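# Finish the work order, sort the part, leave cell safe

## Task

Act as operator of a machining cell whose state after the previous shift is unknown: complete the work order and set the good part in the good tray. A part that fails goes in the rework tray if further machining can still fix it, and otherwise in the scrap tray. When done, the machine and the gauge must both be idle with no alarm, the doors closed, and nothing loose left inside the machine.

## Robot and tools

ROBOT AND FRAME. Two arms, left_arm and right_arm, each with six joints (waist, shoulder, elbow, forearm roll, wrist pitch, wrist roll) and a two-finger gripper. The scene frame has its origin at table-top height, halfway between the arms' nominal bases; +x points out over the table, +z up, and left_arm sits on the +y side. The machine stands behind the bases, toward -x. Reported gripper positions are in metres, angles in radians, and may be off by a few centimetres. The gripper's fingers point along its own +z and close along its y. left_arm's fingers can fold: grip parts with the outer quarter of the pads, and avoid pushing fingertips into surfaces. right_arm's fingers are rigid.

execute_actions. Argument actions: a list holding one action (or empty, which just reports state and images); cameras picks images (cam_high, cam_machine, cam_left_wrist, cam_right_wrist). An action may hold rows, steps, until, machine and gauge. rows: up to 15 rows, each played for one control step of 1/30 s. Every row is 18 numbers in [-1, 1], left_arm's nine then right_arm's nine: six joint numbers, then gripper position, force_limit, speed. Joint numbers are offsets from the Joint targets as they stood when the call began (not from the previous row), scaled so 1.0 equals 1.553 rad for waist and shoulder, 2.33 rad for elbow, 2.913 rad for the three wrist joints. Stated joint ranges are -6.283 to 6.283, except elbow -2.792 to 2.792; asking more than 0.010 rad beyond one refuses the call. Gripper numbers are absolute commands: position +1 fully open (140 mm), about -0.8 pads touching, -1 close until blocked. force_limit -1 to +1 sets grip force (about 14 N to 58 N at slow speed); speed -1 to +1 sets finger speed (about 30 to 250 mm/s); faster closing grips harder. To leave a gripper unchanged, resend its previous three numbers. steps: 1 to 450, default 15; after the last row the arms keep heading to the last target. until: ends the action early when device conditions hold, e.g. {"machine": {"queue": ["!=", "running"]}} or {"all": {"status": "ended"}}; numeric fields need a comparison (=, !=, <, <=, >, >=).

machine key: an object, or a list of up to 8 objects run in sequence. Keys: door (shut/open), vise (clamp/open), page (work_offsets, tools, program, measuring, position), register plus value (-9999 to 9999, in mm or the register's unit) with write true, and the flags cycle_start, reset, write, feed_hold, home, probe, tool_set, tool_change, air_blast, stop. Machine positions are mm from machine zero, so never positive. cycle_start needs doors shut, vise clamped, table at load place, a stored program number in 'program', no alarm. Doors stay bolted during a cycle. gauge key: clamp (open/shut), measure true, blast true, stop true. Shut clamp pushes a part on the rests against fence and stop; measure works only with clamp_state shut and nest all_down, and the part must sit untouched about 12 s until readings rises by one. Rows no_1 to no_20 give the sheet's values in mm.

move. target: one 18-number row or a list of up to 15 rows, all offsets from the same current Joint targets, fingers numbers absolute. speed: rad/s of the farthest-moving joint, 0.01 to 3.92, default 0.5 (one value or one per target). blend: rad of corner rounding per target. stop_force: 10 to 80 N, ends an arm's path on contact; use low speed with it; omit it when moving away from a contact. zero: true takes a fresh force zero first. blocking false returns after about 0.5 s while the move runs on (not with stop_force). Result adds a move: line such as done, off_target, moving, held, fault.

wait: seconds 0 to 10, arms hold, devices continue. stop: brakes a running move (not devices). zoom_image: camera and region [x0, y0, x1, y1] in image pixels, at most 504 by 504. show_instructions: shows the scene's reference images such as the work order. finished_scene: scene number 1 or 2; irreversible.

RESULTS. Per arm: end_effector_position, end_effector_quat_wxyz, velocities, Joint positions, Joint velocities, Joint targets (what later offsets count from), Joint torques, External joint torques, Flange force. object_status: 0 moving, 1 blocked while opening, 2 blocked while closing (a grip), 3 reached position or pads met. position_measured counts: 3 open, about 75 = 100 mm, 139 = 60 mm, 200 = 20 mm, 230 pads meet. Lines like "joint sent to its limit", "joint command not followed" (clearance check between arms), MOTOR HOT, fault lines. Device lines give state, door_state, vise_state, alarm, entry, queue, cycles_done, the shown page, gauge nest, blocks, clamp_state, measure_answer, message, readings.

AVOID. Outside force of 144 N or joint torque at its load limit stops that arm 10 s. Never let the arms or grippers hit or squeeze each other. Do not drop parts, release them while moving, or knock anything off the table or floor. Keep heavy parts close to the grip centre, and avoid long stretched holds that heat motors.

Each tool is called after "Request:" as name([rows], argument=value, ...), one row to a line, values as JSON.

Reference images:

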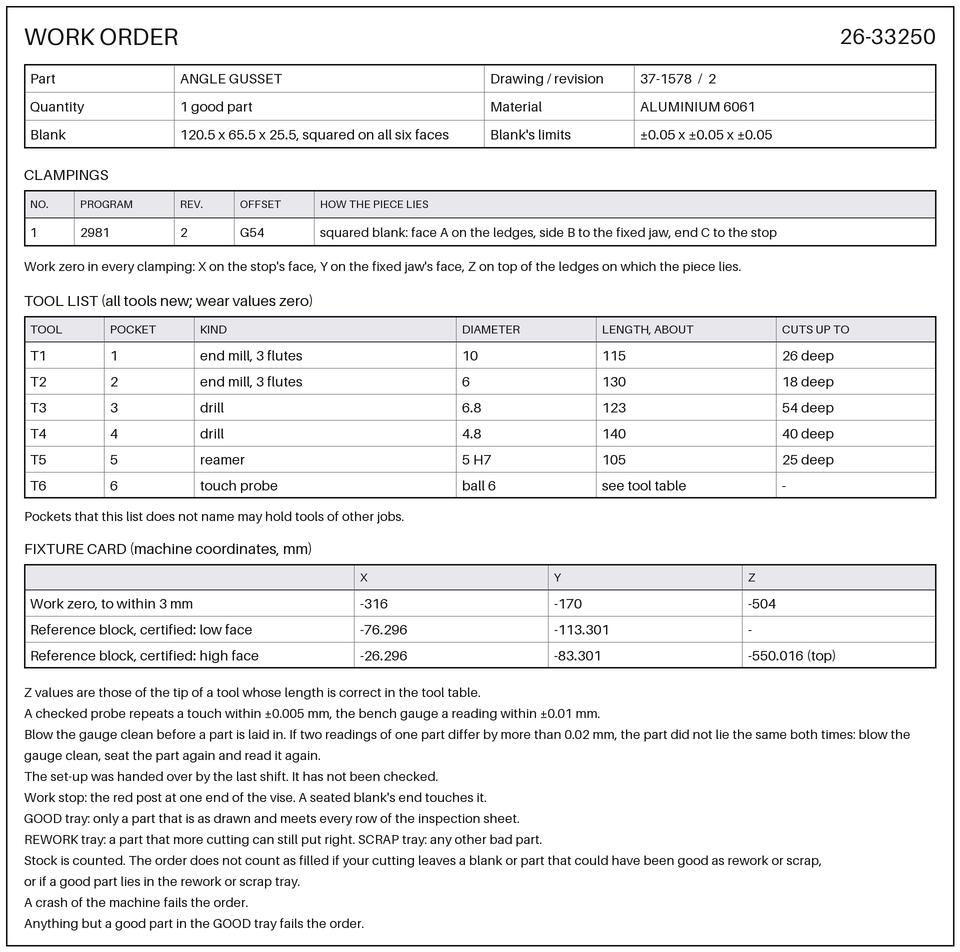

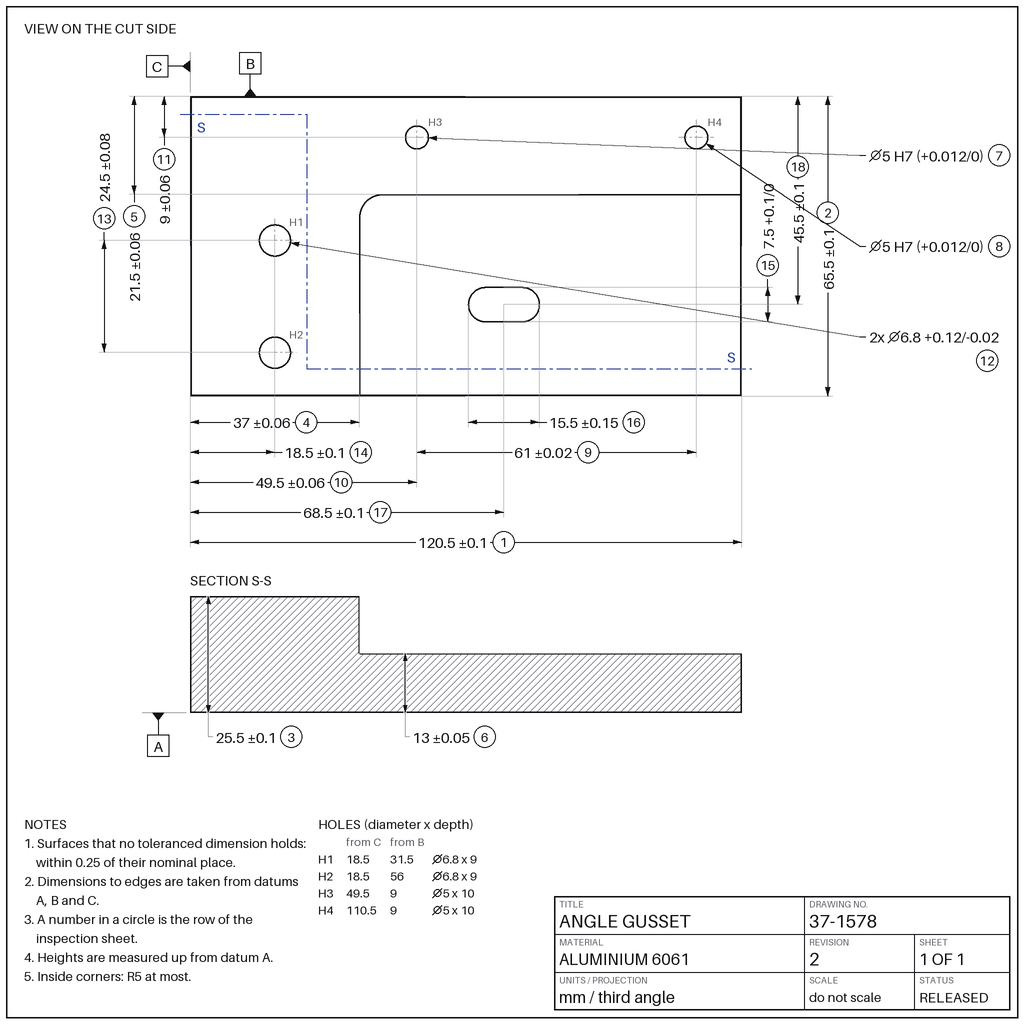

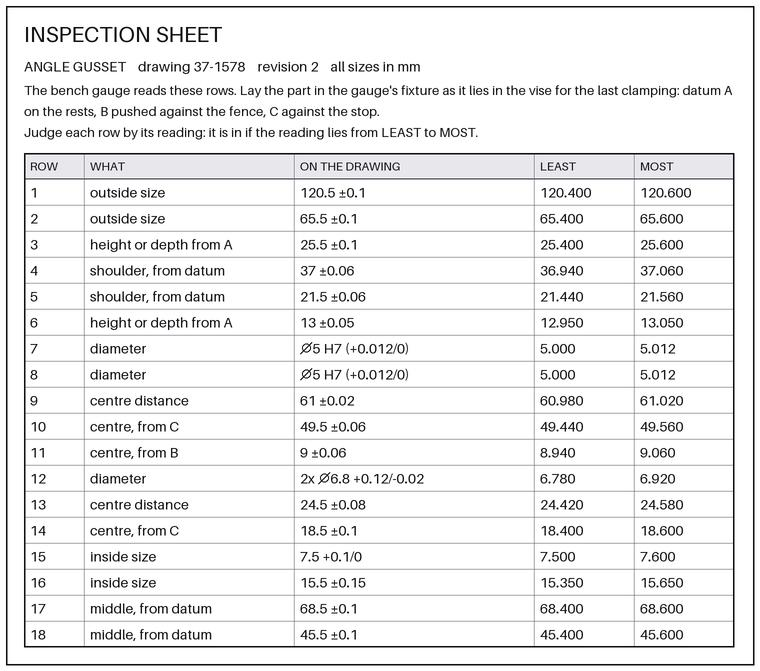

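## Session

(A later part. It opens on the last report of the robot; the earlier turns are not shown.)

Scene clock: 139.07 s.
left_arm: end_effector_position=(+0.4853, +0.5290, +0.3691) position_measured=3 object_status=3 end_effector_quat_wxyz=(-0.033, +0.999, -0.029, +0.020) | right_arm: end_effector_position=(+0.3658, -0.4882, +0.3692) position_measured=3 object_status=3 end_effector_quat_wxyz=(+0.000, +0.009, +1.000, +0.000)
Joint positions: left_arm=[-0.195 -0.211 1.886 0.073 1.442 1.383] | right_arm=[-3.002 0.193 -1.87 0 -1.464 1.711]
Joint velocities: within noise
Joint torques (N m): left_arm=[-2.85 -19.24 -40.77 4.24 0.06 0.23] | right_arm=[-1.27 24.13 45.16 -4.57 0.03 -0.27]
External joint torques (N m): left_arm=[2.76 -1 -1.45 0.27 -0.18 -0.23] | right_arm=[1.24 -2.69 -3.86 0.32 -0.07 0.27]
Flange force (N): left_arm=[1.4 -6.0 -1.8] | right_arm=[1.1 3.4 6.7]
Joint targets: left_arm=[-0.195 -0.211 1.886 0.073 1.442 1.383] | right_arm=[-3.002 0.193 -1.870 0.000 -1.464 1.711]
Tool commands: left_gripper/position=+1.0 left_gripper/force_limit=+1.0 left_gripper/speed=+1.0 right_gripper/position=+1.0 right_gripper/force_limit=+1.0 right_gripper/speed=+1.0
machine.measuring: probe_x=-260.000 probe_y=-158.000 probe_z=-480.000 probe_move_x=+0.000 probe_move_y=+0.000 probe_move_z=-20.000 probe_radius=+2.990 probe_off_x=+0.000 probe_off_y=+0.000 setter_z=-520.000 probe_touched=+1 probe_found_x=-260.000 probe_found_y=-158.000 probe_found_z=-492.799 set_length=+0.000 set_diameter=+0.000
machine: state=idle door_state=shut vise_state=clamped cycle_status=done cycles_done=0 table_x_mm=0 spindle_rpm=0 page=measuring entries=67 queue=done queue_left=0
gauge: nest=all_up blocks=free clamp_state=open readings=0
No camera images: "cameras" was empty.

Request:
execute_actions([
  {"machine": [{"register":"g54_x","value":-312.020,"write":true},{"register": "tool_call", "value": 1, "write": true},{"tool_change":true},{"tool_set":true}], "steps": 450, "until":{"machine":{"queue":["!=","running"]}}},
], cameras=[])

Request:
execute_actions([
  {"steps": 450, "until":{"machine":{"state":["!=","busy"],"queue":["!=","running"]}}},
], cameras=[])

Request:
execute_actions([
  {"machine": [{"register": "tool_call", "value": 2, "write": true},{"tool_change":true},{"tool_set":true}], "steps": 450, "until":{"machine":{"queue":["!=","running"]}}},
], cameras=[])

Request:
execute_actions([
  {"steps": 450, "until":{"machine":{"state":["!=","busy"],"queue":["!=","running"]}}},
], cameras=[])

Request:
execute_actions([
  {"machine": [{"register": "tool_call", "value": 3, "write": true},{"tool_change":true},{"tool_set":true}], "steps": 450, "until":{"machine":{"queue":["!=","running"]}}},
], cameras=[])

Request:
execute_actions([
  {"steps": 450, "until":{"machine":{"state":["!=","busy"],"queue":["!=","running"]}}},
], cameras=[])

Request:
execute_actions([
  {"machine": [{"register": "tool_call", "value": 4, "write": true},{"tool_change":true},{"tool_set":true}], "steps": 450, "until":{"machine":{"queue":["!=","running"]}}},
], cameras=[])

Request:
execute_actions([
  {"steps": 450, "until":{"machine":{"state":["!=","busy"],"queue":["!=","running"]}}},
], cameras=[])

Request:
execute_actions([
  {"machine": [{"register": "tool_call", "value": 5, "write": true},{"tool_change":true},{"tool_set":true}], "steps": 450, "until":{"machine":{"queue":["!=","running"]}}},
], cameras=[])

Request:
execute_actions([
  {"steps": 450, "until":{"machine":{"state":["!=","busy"],"queue":["!=","running"]}}},
], cameras=[])

Scene clock: 155.00 s.
left_arm: end_effector_position=(+0.4853, +0.5290, +0.3691) position_measured=3 object_status=3 end_effector_quat_wxyz=(-0.033, +0.999, -0.029, +0.020) | right_arm: end_effector_position=(+0.3658, -0.4882, +0.3692) position_measured=3 object_status=3 end_effector_quat_wxyz=(+0.000, +0.009, +1.000, +0.000)
Joint positions: left_arm=[-0.195 -0.211 1.886 0.073 1.442 1.383] | right_arm=[-3.002 0.193 -1.87 0 -1.464 1.711]
Joint velocities: within noise
Joint torques (N m): left_arm=[-3.22 -19.31 -40.83 4.24 0.14 0.14] | right_arm=[-1.03 24.04 45.08 -4.53 0 -0.23]
External joint torques (N m): left_arm=[3.17 -1.05 -1.31 0.26 -0.26 -0.14] | right_arm=[0.88 -1.95 -3.66 0.27 -0.05 0.23]
Flange force (N): left_arm=[1.4 -7.1 -1.3] | right_arm=[1.9 2.4 6.3]
Joint targets: left_arm=[-0.195 -0.211 1.886 0.073 1.442 1.383] | right_arm=[-3.002 0.193 -1.870 0.000 -1.464 1.711]
Tool commands: left_gripper/position=+1.0 left_gripper/force_limit=+1.0 left_gripper/speed=+1.0 right_gripper/position=+1.0 right_gripper/force_limit=+1.0 right_gripper/speed=+1.0
machine.measuring: probe_x=-260.000 probe_y=-158.000 probe_z=-480.000 probe_move_x=+0.000 probe_move_y=+0.000 probe_move_z=-20.000 probe_radius=+2.990 probe_off_x=+0.000 probe_off_y=+0.000 setter_z=-520.000 probe_touched=+1 probe_found_x=-260.000 probe_found_y=-158.000 probe_found_z=-492.799 set_length=+0.000 set_diameter=+0.000
machine: state=busy door_state=shut vise_state=clamped cycle_status=moving cycles_done=0 table_x_mm=325 spindle_rpm=0 page=measuring entries=71 queue=running queue_left=0
gauge: nest=all_up blocks=free clamp_state=open readings=0
No camera images: "cameras" was empty.

Scene clock: 165.23 s.
left_arm: end_effector_position=(+0.4853, +0.5290, +0.3691) position_measured=3 object_status=3 end_effector_quat_wxyz=(-0.033, +0.999, -0.029, +0.020) | right_arm: end_effector_position=(+0.3658, -0.4882, +0.3692) position_measured=3 object_status=3 end_effector_quat_wxyz=(+0.000, +0.009, +1.000, +0.000)
Joint positions: left_arm=[-0.195 -0.211 1.886 0.073 1.442 1.383] | right_arm=[-3.002 0.193 -1.87 0 -1.464 1.711]
Joint velocities: within noise
Joint torques (N m): left_arm=[-2.95 -19.53 -40.55 4.2 0.1 0.16] | right_arm=[-1.2 24.16 45.16 -4.48 0.01 -0.23]
External joint torques (N m): left_arm=[2.9 -0.8 -1.61 0.29 -0.22 -0.16] | right_arm=[1.07 -2.24 -3.92 0.24 -0.07 0.23]
Flange force (N): left_arm=[2.0 -6.4 -1.9] | right_arm=[1.8 2.8 6.8]
Joint targets: left_arm=[-0.195 -0.211 1.886 0.073 1.442 1.383] | right_arm=[-3.002 0.193 -1.870 0.000 -1.464 1.711]
Tool commands: left_gripper/position=+1.0 left_gripper/force_limit=+1.0 left_gripper/speed=+1.0 right_gripper/position=+1.0 right_gripper/force_limit=+1.0 right_gripper/speed=+1.0
machine.measuring: probe_x=-260.000 probe_y=-158.000 probe_z=-480.000 probe_move_x=+0.000 probe_move_y=+0.000 probe_move_z=-20.000 probe_radius=+2.990 probe_off_x=+0.000 probe_off_y=+0.000 setter_z=-520.000 probe_touched=+1 probe_found_x=-260.000 probe_found_y=-158.000 probe_found_z=-492.799 set_length=+115.135 set_diameter=+9.992
machine: state=idle door_state=shut vise_state=clamped cycle_status=done cycles_done=0 table_x_mm=0 spindle_rpm=0 page=measuring entries=71 queue=done queue_left=0
gauge: nest=all_up blocks=free clamp_state=open readings=0
No camera images: "cameras" was empty.

Scene clock: 180.43 s.
left_arm: end_effector_position=(+0.4853, +0.5290, +0.3691) position_measured=3 object_status=3 end_effector_quat_wxyz=(-0.033, +0.999, -0.029, +0.020) | right_arm: end_effector_position=(+0.3658, -0.4882, +0.3692) position_measured=3 object_status=3 end_effector_quat_wxyz=(+0.000, +0.009, +1.000, +0.000)
Joint positions: left_arm=[-0.195 -0.211 1.886 0.073 1.442 1.383] | right_arm=[-3.002 0.193 -1.87 0 -1.464 1.711]
Joint velocities: within noise
Joint torques (N m): left_arm=[-3.23 -19.21 -40.94 4.18 0.06 0.23] | right_arm=[-1.31 24.12 45.06 -4.54 0 -0.22]
External joint torques (N m): left_arm=[3.11 -0.91 -1.17 0.31 -0.18 -0.23] | right_arm=[1.27 -2.76 -3.91 0.31 -0.05 0.22]
Flange force (N): left_arm=[1.3 -6.8 -1.2] | right_arm=[1.0 3.4 6.9]
Joint targets: left_arm=[-0.195 -0.211 1.886 0.073 1.442 1.383] | right_arm=[-3.002 0.193 -1.870 0.000 -1.464 1.711]
Tool commands: left_gripper/position=+1.0 left_gripper/force_limit=+1.0 left_gripper/speed=+1.0 right_gripper/position=+1.0 right_gripper/force_limit=+1.0 right_gripper/speed=+1.0
machine.measuring: probe_x=-260.000 probe_y=-158.000 probe_z=-480.000 probe_move_x=+0.000 probe_move_y=+0.000 probe_move_z=-20.000 probe_radius=+2.990 probe_off_x=+0.000 probe_off_y=+0.000 setter_z=-520.000 probe_touched=+1 probe_found_x=-260.000 probe_found_y=-158.000 probe_found_z=-492.799 set_length=+115.135 set_diameter=+9.992
machine: state=busy door_state=shut vise_state=clamped cycle_status=moving cycles_done=0 table_x_mm=325 spindle_rpm=0 page=measuring entries=74 queue=running queue_left=0
gauge: nest=all_up blocks=free clamp_state=open readings=0
No camera images: "cameras" was empty.

Scene clock: 190.33 s.
left_arm: end_effector_position=(+0.4853, +0.5290, +0.3691) position_measured=3 object_status=3 end_effector_quat_wxyz=(-0.033, +0.999, -0.029, +0.020) | right_arm: end_effector_position=(+0.3658, -0.4882, +0.3692) position_measured=3 object_status=3 end_effector_quat_wxyz=(+0.000, +0.009, +1.000, +0.000)
Joint positions: left_arm=[-0.195 -0.211 1.886 0.073 1.442 1.383] | right_arm=[-3.002 0.193 -1.87 0 -1.464 1.711]
Joint velocities: within noise
Joint torques (N m): left_arm=[-2.96 -19.28 -40.68 4.18 0 0.23] | right_arm=[-1.6 24.14 45.1 -4.54 -0.02 -0.25]
External joint torques (N m): left_arm=[2.9 -1 -1.43 0.31 -0.11 -0.23] | right_arm=[1.53 -2.53 -3.88 0.3 -0.03 0.25]
Flange force (N): left_arm=[1.4 -6.3 -1.8] | right_arm=[1.5 4.0 6.8]
Joint targets: left_arm=[-0.195 -0.211 1.886 0.073 1.442 1.383] | right_arm=[-3.002 0.193 -1.870 0.000 -1.464 1.711]
Tool commands: left_gripper/position=+1.0 left_gripper/force_limit=+1.0 left_gripper/speed=+1.0 right_gripper/position=+1.0 right_gripper/force_limit=+1.0 right_gripper/speed=+1.0
machine.measuring: probe_x=-260.000 probe_y=-158.000 probe_z=-480.000 probe_move_x=+0.000 probe_move_y=+0.000 probe_move_z=-20.000 probe_radius=+2.990 probe_off_x=+0.000 probe_off_y=+0.000 setter_z=-520.000 probe_touched=+1 probe_found_x=-260.000 probe_found_y=-158.000 probe_found_z=-492.799 set_length=+130.339 set_diameter=+6.000
machine: state=idle door_state=shut vise_state=clamped cycle_status=done cycles_done=0 table_x_mm=0 spindle_rpm=0 page=measuring entries=74 queue=done queue_left=0
gauge: nest=all_up blocks=free clamp_state=open readings=0
No camera images: "cameras" was empty.

Scene clock: 205.53 s.
left_arm: end_effector_position=(+0.4853, +0.5290, +0.3691) position_measured=3 object_status=3 end_effector_quat_wxyz=(-0.033, +0.999, -0.029, +0.020) | right_arm: end_effector_position=(+0.3658, -0.4882, +0.3692) position_measured=3 object_status=3 end_effector_quat_wxyz=(+0.000, +0.009, +1.000, +0.000)
Joint positions: left_arm=[-0.195 -0.211 1.886 0.073 1.442 1.383] | right_arm=[-3.002 0.193 -1.87 0 -1.464 1.711]
Joint velocities: within noise
Joint torques (N m): left_arm=[-2.9 -19.45 -40.62 4.24 0.04 0.22] | right_arm=[-1.13 24.35 45.09 -4.52 0.07 -0.22]
External joint torques (N m): left_arm=[2.7 -0.3 -1.53 0.26 -0.17 -0.22] | right_arm=[0.98 -2.22 -3.71 0.27 -0.13 0.22]
Flange force (N): left_arm=[2.7 -5.7 -1.8] | right_arm=[1.6 2.6 6.3]
Joint targets: left_arm=[-0.195 -0.211 1.886 0.073 1.442 1.383] | right_arm=[-3.002 0.193 -1.870 0.000 -1.464 1.711]
Tool commands: left_gripper/position=+1.0 left_gripper/force_limit=+1.0 left_gripper/speed=+1.0 right_gripper/position=+1.0 right_gripper/force_limit=+1.0 right_gripper/speed=+1.0
machine.measuring: probe_x=-260.000 probe_y=-158.000 probe_z=-480.000 probe_move_x=+0.000 probe_move_y=+0.000 probe_move_z=-20.000 probe_radius=+2.990 probe_off_x=+0.000 probe_off_y=+0.000 setter_z=-520.000 probe_touched=+1 probe_found_x=-260.000 probe_found_y=-158.000 probe_found_z=-492.799 set_length=+130.339 set_diameter=+6.000
machine: state=busy door_state=shut vise_state=clamped cycle_status=moving cycles_done=0 table_x_mm=325 spindle_rpm=0 page=measuring entries=77 queue=running queue_left=0
gauge: nest=all_up blocks=free clamp_state=open readings=0
No camera images: "cameras" was empty.

Scene clock: 215.60 s.
left_arm: end_effector_position=(+0.4853, +0.5290, +0.3691) position_measured=3 object_status=3 end_effector_quat_wxyz=(-0.033, +0.999, -0.029, +0.020) | right_arm: end_effector_position=(+0.3658, -0.4882, +0.3692) position_measured=3 object_status=3 end_effector_quat_wxyz=(+0.000, +0.009, +1.000, +0.000)
Joint positions: left_arm=[-0.195 -0.211 1.886 0.073 1.442 1.383] | right_arm=[-3.002 0.193 -1.87 0 -1.464 1.711]
Joint velocities: within noise
Joint torques (N m): left_arm=[-3.16 -19.28 -40.59 4.25 -0.03 0.21] | right_arm=[-1.28 24.5 45.11 -4.52 0.06 -0.24]
External joint torques (N m): left_arm=[3.1 -0.9 -1.45 0.23 -0.09 -0.21] | right_arm=[1.23 -3.11 -4.05 0.3 -0.12 0.24]
Flange force (N): left_arm=[1.7 -6.8 -1.9] | right_arm=[0.6 3.3 7.0]
Joint targets: left_arm=[-0.195 -0.211 1.886 0.073 1.442 1.383] | right_arm=[-3.002 0.193 -1.870 0.000 -1.464 1.711]
Tool commands: left_gripper/position=+1.0 left_gripper/force_limit=+1.0 left_gripper/speed=+1.0 right_gripper/position=+1.0 right_gripper/force_limit=+1.0 right_gripper/speed=+1.0
machine.measuring: probe_x=-260.000 probe_y=-158.000 probe_z=-480.000 probe_move_x=+0.000 probe_move_y=+0.000 probe_move_z=-20.000 probe_radius=+2.990 probe_off_x=+0.000 probe_off_y=+0.000 setter_z=-520.000 probe_touched=+1 probe_found_x=-260.000 probe_found_y=-158.000 probe_found_z=-492.799 set_length=+122.768 set_diameter=+6.803
machine: state=idle door_state=shut vise_state=clamped cycle_status=done cycles_done=0 table_x_mm=0 spindle_rpm=0 page=measuring entries=77 queue=done queue_left=0
gauge: nest=all_up blocks=free clamp_state=open readings=0
No camera images: "cameras" was empty.

Scene clock: 230.80 s.
left_arm: end_effector_position=(+0.4853, +0.5290, +0.3691) position_measured=3 object_status=3 end_effector_quat_wxyz=(-0.033, +0.999, -0.029, +0.020) | right_arm: end_effector_position=(+0.3658, -0.4882, +0.3692) position_measured=3 object_status=3 end_effector_quat_wxyz=(+0.000, +0.009, +1.000, +0.000)
Joint positions: left_arm=[-0.195 -0.211 1.886 0.073 1.442 1.383] | right_arm=[-3.002 0.193 -1.87 0 -1.464 1.711]
Joint velocities: within noise
Joint torques (N m): left_arm=[-3.15 -19.09 -40.61 4.19 0.09 0.15] | right_arm=[-1.25 24.49 45.23 -4.53 0.02 -0.23]
External joint torques (N m): left_arm=[3.14 -1.48 -1.68 0.33 -0.21 -0.15] | right_arm=[1.21 -3.09 -4 0.29 -0.07 0.23]
Flange force (N): left_arm=[1.1 -7.1 -2.1] | right_arm=[0.6 3.2 7.1]
Joint targets: left_arm=[-0.195 -0.211 1.886 0.073 1.442 1.383] | right_arm=[-3.002 0.193 -1.870 0.000 -1.464 1.711]
Tool commands: left_gripper/position=+1.0 left_gripper/force_limit=+1.0 left_gripper/speed=+1.0 right_gripper/position=+1.0 right_gripper/force_limit=+1.0 right_gripper/speed=+1.0
machine.measuring: probe_x=-260.000 probe_y=-158.000 probe_z=-480.000 probe_move_x=+0.000 probe_move_y=+0.000 probe_move_z=-20.000 probe_radius=+2.990 probe_off_x=+0.000 probe_off_y=+0.000 setter_z=-520.000 probe_touched=+1 probe_found_x=-260.000 probe_found_y=-158.000 probe_found_z=-492.799 set_length=+122.768 set_diameter=+6.803
machine: state=busy door_state=shut vise_state=clamped cycle_status=moving cycles_done=0 table_x_mm=325 spindle_rpm=0 page=measuring entries=80 queue=running queue_left=0
gauge: nest=all_up blocks=free clamp_state=open readings=0
No camera images: "cameras" was empty.

Scene clock: 240.53 s.
left_arm: end_effector_position=(+0.4853, +0.5290, +0.3691) position_measured=3 object_status=3 end_effector_quat_wxyz=(-0.033, +0.999, -0.029, +0.020) | right_arm: end_effector_position=(+0.3658, -0.4882, +0.3692) position_measured=3 object_status=3 end_effector_quat_wxyz=(+0.000, +0.009, +1.000, +0.000)
Joint positions: left_arm=[-0.195 -0.211 1.886 0.073 1.442 1.383] | right_arm=[-3.002 0.193 -1.87 0 -1.464 1.711]
Joint velocities: within noise
Joint torques (N m): left_arm=[-3.3 -18.99 -40.49 4.13 0.03 0.17] | right_arm=[-1.32 24.13 45.21 -4.54 0.02 -0.26]
External joint torques (N m): left_arm=[3.21 -1.32 -1.69 0.37 -0.15 -0.18] | right_arm=[1.24 -2.55 -3.99 0.3 -0.08 0.26]
Flange force (N): left_arm=[1.4 -7.2 -2.2] | right_arm=[1.5 3.3 6.9]
Joint targets: left_arm=[-0.195 -0.211 1.886 0.073 1.442 1.383] | right_arm=[-3.002 0.193 -1.870 0.000 -1.464 1.711]
Tool commands: left_gripper/position=+1.0 left_gripper/force_limit=+1.0 left_gripper/speed=+1.0 right_gripper/position=+1.0 right_gripper/force_limit=+1.0 right_gripper/speed=+1.0
machine.measuring: probe_x=-260.000 probe_y=-158.000 probe_z=-480.000 probe_move_x=+0.000 probe_move_y=+0.000 probe_move_z=-20.000 probe_radius=+2.990 probe_off_x=+0.000 probe_off_y=+0.000 setter_z=-520.000 probe_touched=+1 probe_found_x=-260.000 probe_found_y=-158.000 probe_found_z=-492.799 set_length=+139.894 set_diameter=+4.798
machine: state=idle door_state=shut vise_state=clamped cycle_status=done cycles_done=0 table_x_mm=0 spindle_rpm=0 page=measuring entries=80 queue=done queue_left=0
gauge: nest=all_up blocks=free clamp_state=open readings=0
No camera images: "cameras" was empty.

Scene clock: 255.73 s.
left_arm: end_effector_position=(+0.4853, +0.5290, +0.3691) position_measured=3 object_status=3 end_effector_quat_wxyz=(-0.033, +0.999, -0.029, +0.020) | right_arm: end_effector_position=(+0.3658, -0.4882, +0.3692) position_measured=3 object_status=3 end_effector_quat_wxyz=(+0.000, +0.009, +1.000, +0.000)
Joint positions: left_arm=[-0.195 -0.211 1.886 0.073 1.442 1.383] | right_arm=[-3.002 0.193 -1.87 0 -1.464 1.711]
Joint velocities: within noise
Joint torques (N m): left_arm=[-2.84 -19.06 -40.69 4.17 0.07 0.19] | right_arm=[-1.51 24.11 45.03 -4.56 0.06 -0.27]
External joint torques (N m): left_arm=[2.76 -1.16 -1.45 0.32 -0.19 -0.19] | right_arm=[1.47 -2.6 -3.71 0.32 -0.11 0.27]
Flange force (N): left_arm=[1.1 -6.1 -1.8] | right_arm=[1.1 3.9 6.4]
Joint targets: left_arm=[-0.195 -0.211 1.886 0.073 1.442 1.383] | right_arm=[-3.002 0.193 -1.870 0.000 -1.464 1.711]
Tool commands: left_gripper/position=+1.0 left_gripper/force_limit=+1.0 left_gripper/speed=+1.0 right_gripper/position=+1.0 right_gripper/force_limit=+1.0 right_gripper/speed=+1.0
machine.measuring: probe_x=-260.000 probe_y=-158.000 probe_z=-480.000 probe_move_x=+0.000 probe_move_y=+0.000 probe_move_z=-20.000 probe_radius=+2.990 probe_off_x=+0.000 probe_off_y=+0.000 setter_z=-520.000 probe_touched=+1 probe_found_x=-260.000 probe_found_y=-158.000 probe_found_z=-492.799 set_length=+139.894 set_diameter=+4.798
machine: state=busy door_state=shut vise_state=clamped cycle_status=moving cycles_done=0 table_x_mm=325 spindle_rpm=0 page=measuring entries=83 queue=running queue_left=0
gauge: nest=all_up blocks=free clamp_state=open readings=0
No camera images: "cameras" was empty.

Scene clock: 266.40 s.
left_arm: end_effector_position=(+0.4853, +0.5290, +0.3691) position_measured=3 object_status=3 end_effector_quat_wxyz=(-0.033, +0.999, -0.029, +0.020) | right_arm: end_effector_position=(+0.3658, -0.4882, +0.3692) position_measured=3 object_status=3 end_effector_quat_wxyz=(+0.000, +0.009, +1.000, +0.000)
Joint positions: left_arm=[-0.195 -0.211 1.886 0.073 1.442 1.383] | right_arm=[-3.002 0.193 -1.87 0 -1.464 1.711]
Joint velocities: within noise
Joint torques (N m): left_arm=[-3.3 -19.38 -40.67 4.23 0.04 0.18] | right_arm=[-1.2 24.42 45.18 -4.57 0.01 -0.23]
External joint torques (N m): left_arm=[3.2 -0.58 -1.41 0.26 -0.16 -0.19] | right_arm=[1.14 -2.89 -4.01 0.33 -0.06 0.23]
Flange force (N): left_arm=[2.2 -7.0 -1.6] | right_arm=[0.9 3.1 7.1]
Joint targets: left_arm=[-0.195 -0.211 1.886 0.073 1.442 1.383] | right_arm=[-3.002 0.193 -1.870 0.000 -1.464 1.711]
Tool commands: left_gripper/position=+1.0 left_gripper/force_limit=+1.0 left_gripper/speed=+1.0 right_gripper/position=+1.0 right_gripper/force_limit=+1.0 right_gripper/speed=+1.0
machine.measuring: probe_x=-260.000 probe_y=-158.000 probe_z=-480.000 probe_move_x=+0.000 probe_move_y=+0.000 probe_move_z=-20.000 probe_radius=+2.990 probe_off_x=+0.000 probe_off_y=+0.000 setter_z=-520.000 probe_touched=+1 probe_found_x=-260.000 probe_found_y=-158.000 probe_found_z=-492.799 set_length=+105.424 set_diameter=+5.004
machine: state=idle door_state=shut vise_state=clamped cycle_status=done cycles_done=0 table_x_mm=0 spindle_rpm=0 page=measuring entries=83 queue=done queue_left=0
gauge: nest=all_up blocks=free clamp_state=open readings=0
No camera images: "cameras" was empty.

Request:
execute_actions([
  {"machine": [{"page":"work_offsets"},{"cycle_start":true}], "steps": 450, "until":{"machine":{"state":["!=","running"],"queue":["!=","running"]}}},
], cameras=["cam_machine"])

Scene clock: 282.03 s.
left_arm: end_effector_position=(+0.4853, +0.5290, +0.3691) position_measured=3 object_status=3 end_effector_quat_wxyz=(-0.033, +0.999, -0.029, +0.020) | right_arm: end_effector_position=(+0.3658, -0.4882, +0.3692) position_measured=3 object_status=3 end_effector_quat_wxyz=(+0.000, +0.009, +1.000, +0.000)
Joint positions: left_arm=[-0.195 -0.211 1.886 0.073 1.442 1.383] | right_arm=[-3.002 0.193 -1.87 0 -1.464 1.711]
Joint velocities: within noise
Joint torques (N m): left_arm=[-2.52 -19.48 -40.72 4.2 0 0.23] | right_arm=[-1.21 24.23 45.05 -4.51 0.05 -0.2]
External joint torques (N m): left_arm=[2.44 -0.62 -1.46 0.3 -0.12 -0.24] | right_arm=[1.21 -3.05 -3.9 0.28 -0.09 0.2]
Flange force (N): left_arm=[1.9 -5.1 -1.9] | right_arm=[0.5 3.2 6.8]
Joint targets: left_arm=[-0.195 -0.211 1.886 0.073 1.442 1.383] | right_arm=[-3.002 0.193 -1.870 0.000 -1.464 1.711]
Tool commands: left_gripper/position=+1.0 left_gripper/force_limit=+1.0 left_gripper/speed=+1.0 right_gripper/position=+1.0 right_gripper/force_limit=+1.0 right_gripper/speed=+1.0
machine.work_offsets: g54_x=-312.020 g54_y=-170.246 g54_z=-502.797 g55_x=+0.000 g55_y=+0.000 g55_z=+0.000 g56_x=+0.000 g56_y=+0.000 g56_z=+0.000
machine: state=running door_state=shut vise_state=clamped cycle_status=moving cycles_done=0 table_x_mm=90 spindle_rpm=9549 page=work_offsets entries=84 queue=running queue_left=0
gauge: nest=all_up blocks=free clamp_state=open readings=0
Images, in order (width x height): cam_machine 896x504.

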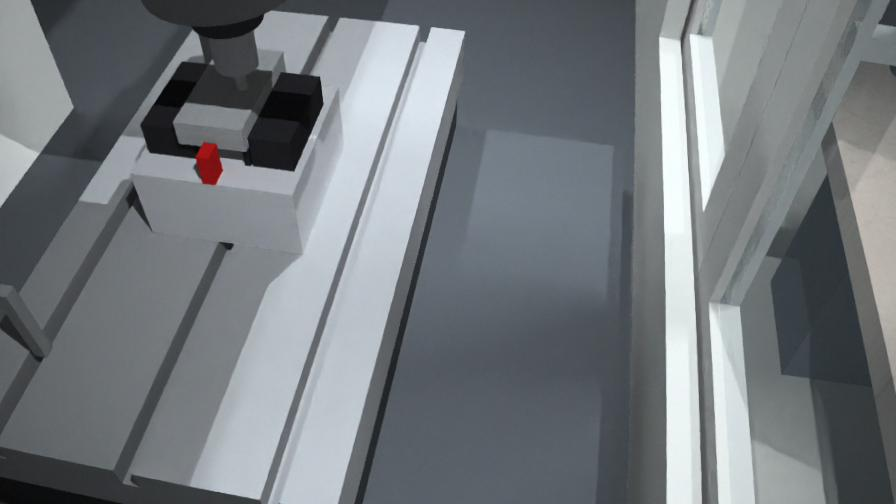

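Request:
move(target=[0.5,0,0,0,0,0,1,1,1, 0.3,-0.1165,0.0924,0,-0.0121,0.6,0.0,-0.02,-0.5], speed=0.7, cameras=[])

Request:
move(target=[0,0,0,0,0,0,1,1,1, 0.6671,0,0,0,0,0.4487,0.0,-0.02,-0.5], speed=0.7, cameras=["cam_high"])

Request:
zoom_image(camera="cam_high", region=[460, 200, 580, 330])

Scene clock: 287.40 s.
left_arm: end_effector_position=(+0.3921, +0.8476, +0.3691) position_measured=3 object_status=3 end_effector_quat_wxyz=(-0.038, +0.936, +0.351, +0.006) | right_arm: end_effector_position=(+0.4045, -0.2307, +0.3998) position_measured=129 object_status=3 end_effector_quat_wxyz=(+0.000, +0.605, +0.796, +0.000)
Joint positions: left_arm=[0.582 -0.211 1.886 0.073 1.442 1.383] | right_arm=[-2.536 0.012 -1.655 0 -1.499 3.459]
Joint velocities: within noise
Joint torques (N m): left_arm=[-3.13 -19.66 -40.75 4.2 0.11 0.2] | right_arm=[-1.41 43.64 45.17 -4.48 0.05 -0.26]
External joint torques (N m): left_arm=[3.16 -1.04 -1.56 0.32 -0.23 -0.2] | right_arm=[1.25 -3.17 -3.67 0.26 -0.05 0.26]
Flange force (N): left_arm=[1.7 -7.0 -1.8] | right_arm=[2.4 -1.6 6.4]
Joint targets: left_arm=[0.582 -0.211 1.886 0.073 1.442 1.383] | right_arm=[-2.536 0.012 -1.655 0.000 -1.499 3.459]
machine.work_offsets: g54_x=-312.020 g54_y=-170.246 g54_z=-502.797 g55_x=+0.000 g55_y=+0.000 g55_z=+0.000 g56_x=+0.000 g56_y=+0.000 g56_z=+0.000
machine: state=running door_state=shut vise_state=clamped cycle_status=moving cycles_done=0 table_x_mm=95 spindle_rpm=9549 page=work_offsets entries=84 queue=running queue_left=0
gauge: nest=all_up blocks=free clamp_state=open readings=0
move: done
No camera images: "cameras" was empty.

Scene clock: 289.77 s.
left_arm: end_effector_position=(+0.3921, +0.8476, +0.3691) position_measured=3 object_status=3 end_effector_quat_wxyz=(-0.038, +0.936, +0.351, +0.006) | right_arm: end_effector_position=(-0.0671, +0.0440, +0.3998) position_measured=129 object_status=3 end_effector_quat_wxyz=(+0.000, +0.707, +0.707, +0.000)
Joint positions: left_arm=[0.582 -0.211 1.886 0.073 1.442 1.383] | right_arm=[-1.5 0.012 -1.655 0 -1.499 4.766]
Joint velocities: within noise
Joint torques (N m): left_arm=[-3.14 -19.92 -40.41 4.22 0.04 0.19] | right_arm=[-2.93 43.63 45.36 -4.59 0.11 -0.22]
External joint torques (N m): left_arm=[3.1 -0.36 -1.75 0.27 -0.16 -0.19] | right_arm=[2.91 -3.35 -3.89 0.33 -0.07 0.22]
Flange force (N): left_arm=[3.0 -6.7 -2.1] | right_arm=[-1.1 -5.7 6.8]
Joint targets: left_arm=[0.582 -0.211 1.886 0.073 1.442 1.383] | right_arm=[-1.500 0.012 -1.655 0.000 -1.499 4.766]
machine.work_offsets: g54_x=-312.020 g54_y=-170.246 g54_z=-502.797 g55_x=+0.000 g55_y=+0.000 g55_z=+0.000 g56_x=+0.000 g56_y=+0.000 g56_z=+0.000
machine: state=running door_state=shut vise_state=clamped cycle_status=moving cycles_done=0 table_x_mm=53 spindle_rpm=9549 page=work_offsets entries=84 queue=running queue_left=0
gauge: nest=all_up blocks=free clamp_state=open readings=0
move: done
Images, in order (width x height): cam_high 896x504.

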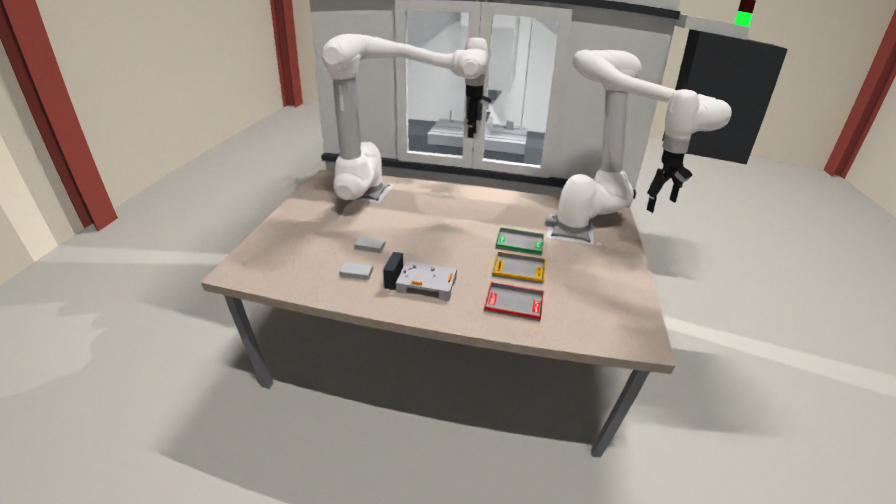

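Scaled by 3.877 from the camera's 896x504 image, which has a finer 1280x720 frame.

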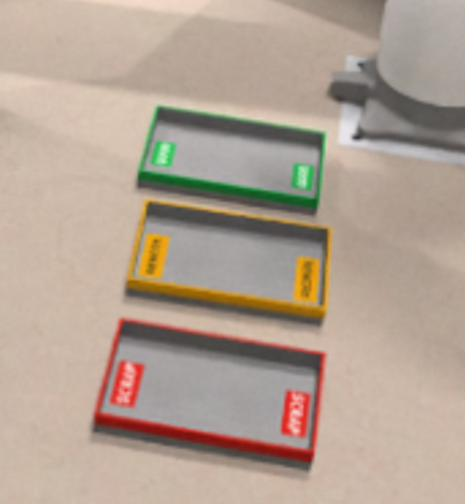

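Request:
execute_actions([
  {"steps": 450, "until":{"machine":{"state":["!=","running"]}}},
], cameras=[])

Request:
execute_actions([
  {"steps": 450, "until":{"machine":{"state":["!=","running"]}}},
], cameras=[])

Request:
execute_actions([
  {"steps": 450, "until":{"machine":{"state":["!=","running"]}}},
], cameras=[])

Request:
execute_actions([
  {"steps": 450, "until":{"machine":{"state":["!=","running"]}}},
], cameras=["cam_machine"])

Request:
execute_actions([
  {"steps": 450, "until":{"machine":{"state":["!=","running"]}}},
], cameras=[])

Request:
execute_actions([
  {"steps": 450, "until":{"machine":{"state":["!=","running"]}}},
], cameras=[])

Request:
execute_actions([
  {"steps": 450, "until":{"machine":{"state":["!=","running"]}}},
], cameras=[])

Request:
execute_actions([
  {"steps": 450, "until":{"machine":{"state":["!=","running"]}}},
], cameras=["cam_machine"])

Scene clock: 306.07 s.
left_arm: end_effector_position=(+0.3921, +0.8476, +0.3691) position_measured=3 object_status=3 end_effector_quat_wxyz=(-0.038, +0.936, +0.351, +0.006) | right_arm: end_effector_position=(-0.0672, +0.0440, +0.3998) position_measured=129 object_status=3 end_effector_quat_wxyz=(+0.000, +0.707, +0.707, +0.000)
Joint positions: left_arm=[0.582 -0.211 1.886 0.073 1.442 1.383] | right_arm=[-1.5 0.012 -1.655 0 -1.499 4.766]
Joint velocities: within noise
Joint torques (N m): left_arm=[-2.8 -20.05 -40.74 4.19 0.1 0.23] | right_arm=[-1.15 43.78 45.27 -4.57 0.09 -0.21]
External joint torques (N m): left_arm=[2.77 -0.24 -1.44 0.32 -0.22 -0.24] | right_arm=[1.17 -3.81 -3.9 0.32 -0.05 0.21]
Flange force (N): left_arm=[2.7 -5.8 -1.5] | right_arm=[-0.2 -2.5 6.9]
Joint targets: left_arm=[0.582 -0.211 1.886 0.073 1.442 1.383] | right_arm=[-1.500 0.012 -1.655 0.000 -1.499 4.766]
Tool commands: left_gripper/position=+1.0 left_gripper/force_limit=+1.0 left_gripper/speed=+1.0 right_gripper/position=+0.0 right_gripper/force_limit=-0.02 right_gripper/speed=-0.5
machine.work_offsets: g54_x=-312.020 g54_y=-170.246 g54_z=-502.797 g55_x=+0.000 g55_y=+0.000 g55_z=+0.000 g56_x=+0.000 g56_y=+0.000 g56_z=+0.000
machine: state=running door_state=shut vise_state=clamped cycle_status=moving cycles_done=0 table_x_mm=35 spindle_rpm=9549 page=work_offsets entries=84 queue=running queue_left=0
gauge: nest=all_up blocks=free clamp_state=open readings=0
No camera images: "cameras" was empty.

Scene clock: 321.27 s.
left_arm: end_effector_position=(+0.3921, +0.8476, +0.3691) position_measured=3 object_status=3 end_effector_quat_wxyz=(-0.038, +0.936, +0.351, +0.006) | right_arm: end_effector_position=(-0.0672, +0.0440, +0.3998) position_measured=129 object_status=3 end_effector_quat_wxyz=(+0.000, +0.707, +0.707, +0.000)
Joint positions: left_arm=[0.582 -0.211 1.886 0.073 1.442 1.383] | right_arm=[-1.5 0.012 -1.655 0 -1.499 4.766]
Joint velocities: within noise
Joint torques (N m): left_arm=[-3.15 -19.78 -40.69 4.21 0.05 0.25] | right_arm=[-1.33 43.71 45.4 -4.53 0.12 -0.22]
External joint torques (N m): left_arm=[3.11 -0.47 -1.44 0.28 -0.16 -0.25] | right_arm=[1.22 -3.1 -3.97 0.28 -0.1 0.22]
Flange force (N): left_arm=[2.4 -6.6 -1.6] | right_arm=[-1.5 -2.6 6.9]
Joint targets: left_arm=[0.582 -0.211 1.886 0.073 1.442 1.383] | right_arm=[-1.500 0.012 -1.655 0.000 -1.499 4.766]
Tool commands: left_gripper/position=+1.0 left_gripper/force_limit=+1.0 left_gripper/speed=+1.0 right_gripper/position=+0.0 right_gripper/force_limit=-0.02 right_gripper/speed=-0.5
machine.work_offsets: g54_x=-312.020 g54_y=-170.246 g54_z=-502.797 g55_x=+0.000 g55_y=+0.000 g55_z=+0.000 g56_x=+0.000 g56_y=+0.000 g56_z=+0.000
machine: state=running door_state=shut vise_state=clamped cycle_status=moving cycles_done=0 table_x_mm=84 spindle_rpm=9549 page=work_offsets entries=84 queue=running queue_left=0
gauge: nest=all_up blocks=free clamp_state=open readings=0
No camera images: "cameras" was empty.

Scene clock: 336.47 s.
left_arm: end_effector_position=(+0.3921, +0.8476, +0.3691) position_measured=3 object_status=3 end_effector_quat_wxyz=(-0.038, +0.936, +0.351, +0.006) | right_arm: end_effector_position=(-0.0672, +0.0440, +0.3998) position_measured=129 object_status=3 end_effector_quat_wxyz=(+0.000, +0.707, +0.707, +0.000)
Joint positions: left_arm=[0.582 -0.211 1.886 0.073 1.442 1.383] | right_arm=[-1.5 0.012 -1.655 0 -1.499 4.766]
Joint velocities: within noise
Joint torques (N m): left_arm=[-2.51 -19.67 -40.82 4.19 0.03 0.17] | right_arm=[-1.31 43.67 45.33 -4.53 0.11 -0.25]
External joint torques (N m): left_arm=[2.6 -1.37 -1.54 0.33 -0.14 -0.18] | right_arm=[1.21 -2.77 -3.72 0.26 -0.08 0.25]
Flange force (N): left_arm=[0.8 -5.8 -2.1] | right_arm=[-1.6 -2.7 6.4]
Joint targets: left_arm=[0.582 -0.211 1.886 0.073 1.442 1.383] | right_arm=[-1.500 0.012 -1.655 0.000 -1.499 4.766]
Tool commands: left_gripper/position=+1.0 left_gripper/force_limit=+1.0 left_gripper/speed=+1.0 right_gripper/position=+0.0 right_gripper/force_limit=-0.02 right_gripper/speed=-0.5
machine.work_offsets: g54_x=-312.020 g54_y=-170.246 g54_z=-502.797 g55_x=+0.000 g55_y=+0.000 g55_z=+0.000 g56_x=+0.000 g56_y=+0.000 g56_z=+0.000
machine: state=running door_state=shut vise_state=clamped cycle_status=moving cycles_done=0 table_x_mm=26 spindle_rpm=9549 page=work_offsets entries=84 queue=running queue_left=0
gauge: nest=all_up blocks=free clamp_state=open readings=0
No camera images: "cameras" was empty.

Scene clock: 351.67 s.
left_arm: end_effector_position=(+0.3921, +0.8476, +0.3691) position_measured=3 object_status=3 end_effector_quat_wxyz=(-0.038, +0.936, +0.351, +0.006) | right_arm: end_effector_position=(-0.0672, +0.0440, +0.3998) position_measured=129 object_status=3 end_effector_quat_wxyz=(+0.000, +0.707, +0.707, +0.000)
Joint positions: left_arm=[0.582 -0.211 1.886 0.073 1.442 1.383] | right_arm=[-1.5 0.012 -1.655 0 -1.499 4.766]
Joint velocities: within noise
Joint torques (N m): left_arm=[-3.21 -19.75 -40.6 4.24 0.05 0.16] | right_arm=[-1.41 43.35 45.2 -4.55 0.09 -0.19]
External joint torques (N m): left_arm=[3.27 -1.1 -1.66 0.28 -0.16 -0.16] | right_arm=[1.35 -2.9 -3.78 0.3 -0.06 0.19]
Flange force (N): left_arm=[1.8 -7.3 -2.1] | right_arm=[-1.5 -2.8 6.6]
Joint targets: left_arm=[0.582 -0.211 1.886 0.073 1.442 1.383] | right_arm=[-1.500 0.012 -1.655 0.000 -1.499 4.766]
Tool commands: left_gripper/position=+1.0 left_gripper/force_limit=+1.0 left_gripper/speed=+1.0 right_gripper/position=+0.0 right_gripper/force_limit=-0.02 right_gripper/speed=-0.5
machine.work_offsets: g54_x=-312.020 g54_y=-170.246 g54_z=-502.797 g55_x=+0.000 g55_y=+0.000 g55_z=+0.000 g56_x=+0.000 g56_y=+0.000 g56_z=+0.000
machine: state=running door_state=shut vise_state=clamped cycle_status=moving cycles_done=0 table_x_mm=85 spindle_rpm=9549 page=work_offsets entries=84 queue=running queue_left=0
gauge: nest=all_up blocks=free clamp_state=open readings=0
Images, in order (width x height): cam_machine 896x504.

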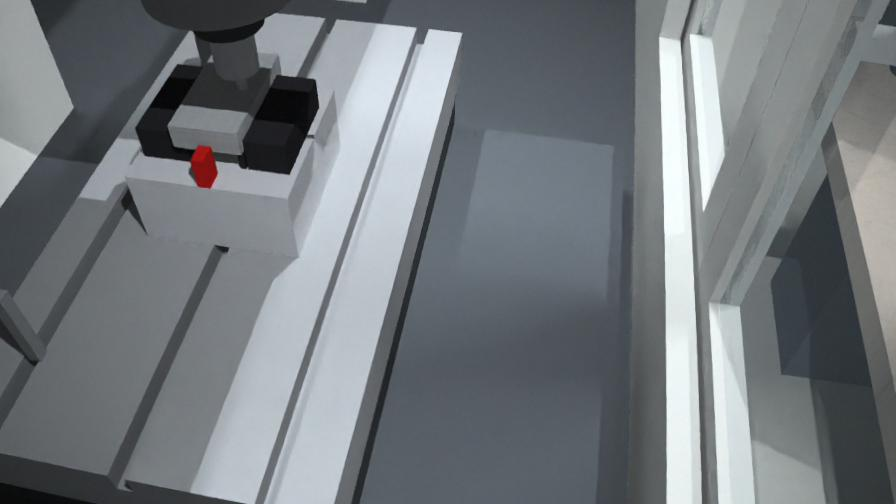

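Scene clock: 366.87 s.
left_arm: end_effector_position=(+0.3921, +0.8476, +0.3691) position_measured=3 object_status=3 end_effector_quat_wxyz=(-0.038, +0.936, +0.351, +0.006) | right_arm: end_effector_position=(-0.0672, +0.0440, +0.3998) position_measured=129 object_status=3 end_effector_quat_wxyz=(+0.000, +0.707, +0.707, +0.000)
Joint positions: left_arm=[0.582 -0.211 1.886 0.073 1.442 1.383] | right_arm=[-1.5 0.012 -1.655 0 -1.499 4.766]
Joint velocities: within noise
Joint torques (N m): left_arm=[-3.12 -19.69 -40.61 4.22 0.07 0.19] | right_arm=[-1.51 43.57 45.31 -4.53 0.07 -0.26]
External joint torques (N m): left_arm=[3.2 -0.99 -1.55 0.29 -0.18 -0.2] | right_arm=[1.43 -3.08 -3.88 0.28 -0.04 0.26]
Flange force (N): left_arm=[1.7 -7.0 -1.9] | right_arm=[-1.4 -3.1 6.8]
Joint targets: left_arm=[0.582 -0.211 1.886 0.073 1.442 1.383] | right_arm=[-1.500 0.012 -1.655 0.000 -1.499 4.766]
Tool commands: left_gripper/position=+1.0 left_gripper/force_limit=+1.0 left_gripper/speed=+1.0 right_gripper/position=+0.0 right_gripper/force_limit=-0.02 right_gripper/speed=-0.5
machine.work_offsets: g54_x=-312.020 g54_y=-170.246 g54_z=-502.797 g55_x=+0.000 g55_y=+0.000 g55_z=+0.000 g56_x=+0.000 g56_y=+0.000 g56_z=+0.000
machine: state=running door_state=shut vise_state=clamped cycle_status=moving cycles_done=0 table_x_mm=48 spindle_rpm=9549 page=work_offsets entries=84 queue=running queue_left=0
gauge: nest=all_up blocks=free clamp_state=open readings=0
No camera images: "cameras" was empty.

Scene clock: 382.07 s.
left_arm: end_effector_position=(+0.3921, +0.8476, +0.3691) position_measured=3 object_status=3 end_effector_quat_wxyz=(-0.038, +0.936, +0.351, +0.006) | right_arm: end_effector_position=(-0.0672, +0.0440, +0.3998) position_measured=129 object_status=3 end_effector_quat_wxyz=(+0.000, +0.707, +0.707, +0.000)
Joint positions: left_arm=[0.582 -0.211 1.886 0.073 1.442 1.383] | right_arm=[-1.5 0.012 -1.655 0 -1.499 4.766]
Joint velocities: within noise
Joint torques (N m): left_arm=[-3.3 -19.61 -40.73 4.15 0.01 0.18] | right_arm=[-1.51 43.36 45.41 -4.54 0.1 -0.28]
External joint torques (N m): left_arm=[3.25 -0.63 -1.43 0.34 -0.13 -0.18] | right_arm=[1.44 -3.05 -4.04 0.29 -0.07 0.28]
Flange force (N): left_arm=[2.2 -7.1 -1.7] | right_arm=[-1.7 -3.1 7.0]
Joint targets: left_arm=[0.582 -0.211 1.886 0.073 1.442 1.383] | right_arm=[-1.500 0.012 -1.655 0.000 -1.499 4.766]
Tool commands: left_gripper/position=+1.0 left_gripper/force_limit=+1.0 left_gripper/speed=+1.0 right_gripper/position=+0.0 right_gripper/force_limit=-0.02 right_gripper/speed=-0.5
machine.work_offsets: g54_x=-312.020 g54_y=-170.246 g54_z=-502.797 g55_x=+0.000 g55_y=+0.000 g55_z=+0.000 g56_x=+0.000 g56_y=+0.000 g56_z=+0.000
machine: state=running door_state=shut vise_state=clamped cycle_status=moving cycles_done=0 table_x_mm=63 spindle_rpm=9549 page=work_offsets entries=84 queue=running queue_left=0
gauge: nest=all_up blocks=free clamp_state=open readings=0
No camera images: "cameras" was empty.

Scene clock: 397.27 s.
left_arm: end_effector_position=(+0.3921, +0.8476, +0.3691) position_measured=3 object_status=3 end_effector_quat_wxyz=(-0.038, +0.936, +0.351, +0.006) | right_arm: end_effector_position=(-0.0672, +0.0440, +0.3998) position_measured=129 object_status=3 end_effector_quat_wxyz=(+0.000, +0.707, +0.707, +0.000)
Joint positions: left_arm=[0.582 -0.211 1.886 0.073 1.442 1.383] | right_arm=[-1.5 0.012 -1.655 0 -1.499 4.766]
Joint velocities: within noise
Joint torques (N m): left_arm=[-3.11 -19.77 -40.56 4.2 0.01 0.18] | right_arm=[-1.42 43.78 45.23 -4.57 0.07 -0.24]
External joint torques (N m): left_arm=[3.17 -1.03 -1.71 0.31 -0.13 -0.18] | right_arm=[1.38 -3.44 -3.81 0.32 -0.04 0.24]
Flange force (N): left_arm=[1.9 -7.0 -2.2] | right_arm=[-0.7 -3.0 6.7]
Joint targets: left_arm=[0.582 -0.211 1.886 0.073 1.442 1.383] | right_arm=[-1.500 0.012 -1.655 0.000 -1.499 4.766]
Tool commands: left_gripper/position=+1.0 left_gripper/force_limit=+1.0 left_gripper/speed=+1.0 right_gripper/position=+0.0 right_gripper/force_limit=-0.02 right_gripper/speed=-0.5
machine.work_offsets: g54_x=-312.020 g54_y=-170.246 g54_z=-502.797 g55_x=+0.000 g55_y=+0.000 g55_z=+0.000 g56_x=+0.000 g56_y=+0.000 g56_z=+0.000
machine: state=running door_state=shut vise_state=clamped cycle_status=moving cycles_done=0 table_x_mm=84 spindle_rpm=10000 page=work_offsets entries=84 queue=running queue_left=0
gauge: nest=all_up blocks=free clamp_state=open readings=0
No camera images: "cameras" was empty.

Scene clock: 412.47 s.
left_arm: end_effector_position=(+0.3921, +0.8476, +0.3691) position_measured=3 object_status=3 end_effector_quat_wxyz=(-0.038, +0.936, +0.351, +0.006) | right_arm: end_effector_position=(-0.0672, +0.0440, +0.3998) position_measured=129 object_status=3 end_effector_quat_wxyz=(+0.000, +0.707, +0.707, +0.000)
Joint positions: left_arm=[0.582 -0.211 1.886 0.073 1.442 1.383] | right_arm=[-1.5 0.012 -1.655 0 -1.499 4.766]
Joint velocities: within noise
Joint torques (N m): left_arm=[-2.73 -19.9 -40.67 4.22 0.11 0.2] | right_arm=[-1.4 43.69 45.37 -4.54 0.14 -0.22]
External joint torques (N m): left_arm=[2.65 -0.32 -1.5 0.28 -0.23 -0.21] | right_arm=[1.33 -3.13 -3.89 0.28 -0.11 0.22]
Flange force (N): left_arm=[2.6 -5.6 -1.6] | right_arm=[-1.3 -2.8 6.7]
Joint targets: left_arm=[0.582 -0.211 1.886 0.073 1.442 1.383] | right_arm=[-1.500 0.012 -1.655 0.000 -1.499 4.766]
Tool commands: left_gripper/position=+1.0 left_gripper/force_limit=+1.0 left_gripper/speed=+1.0 right_gripper/position=+0.0 right_gripper/force_limit=-0.02 right_gripper/speed=-0.5
machine.work_offsets: g54_x=-312.020 g54_y=-170.246 g54_z=-502.797 g55_x=+0.000 g55_y=+0.000 g55_z=+0.000 g56_x=+0.000 g56_y=+0.000 g56_z=+0.000
machine: state=running door_state=shut vise_state=clamped cycle_status=moving cycles_done=0 table_x_mm=83 spindle_rpm=10000 page=work_offsets entries=84 queue=running queue_left=0
gauge: nest=all_up blocks=free clamp_state=open readings=0
Images, in order (width x height): cam_machine 896x504.

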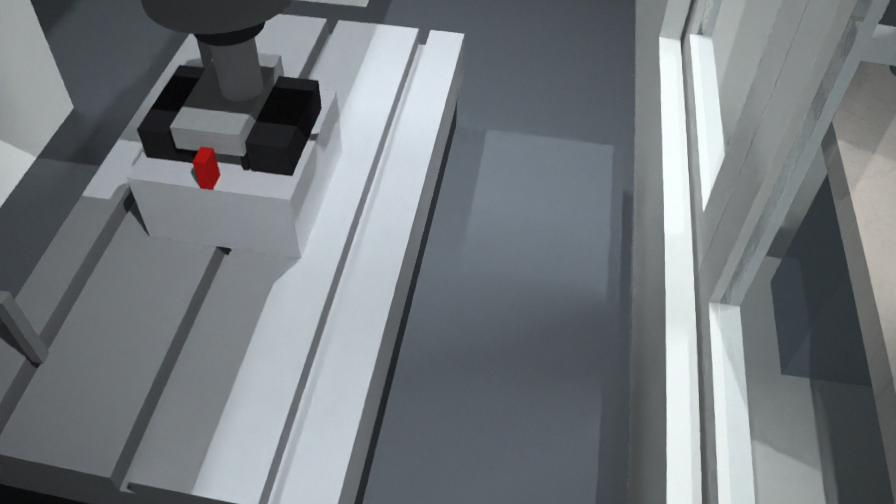

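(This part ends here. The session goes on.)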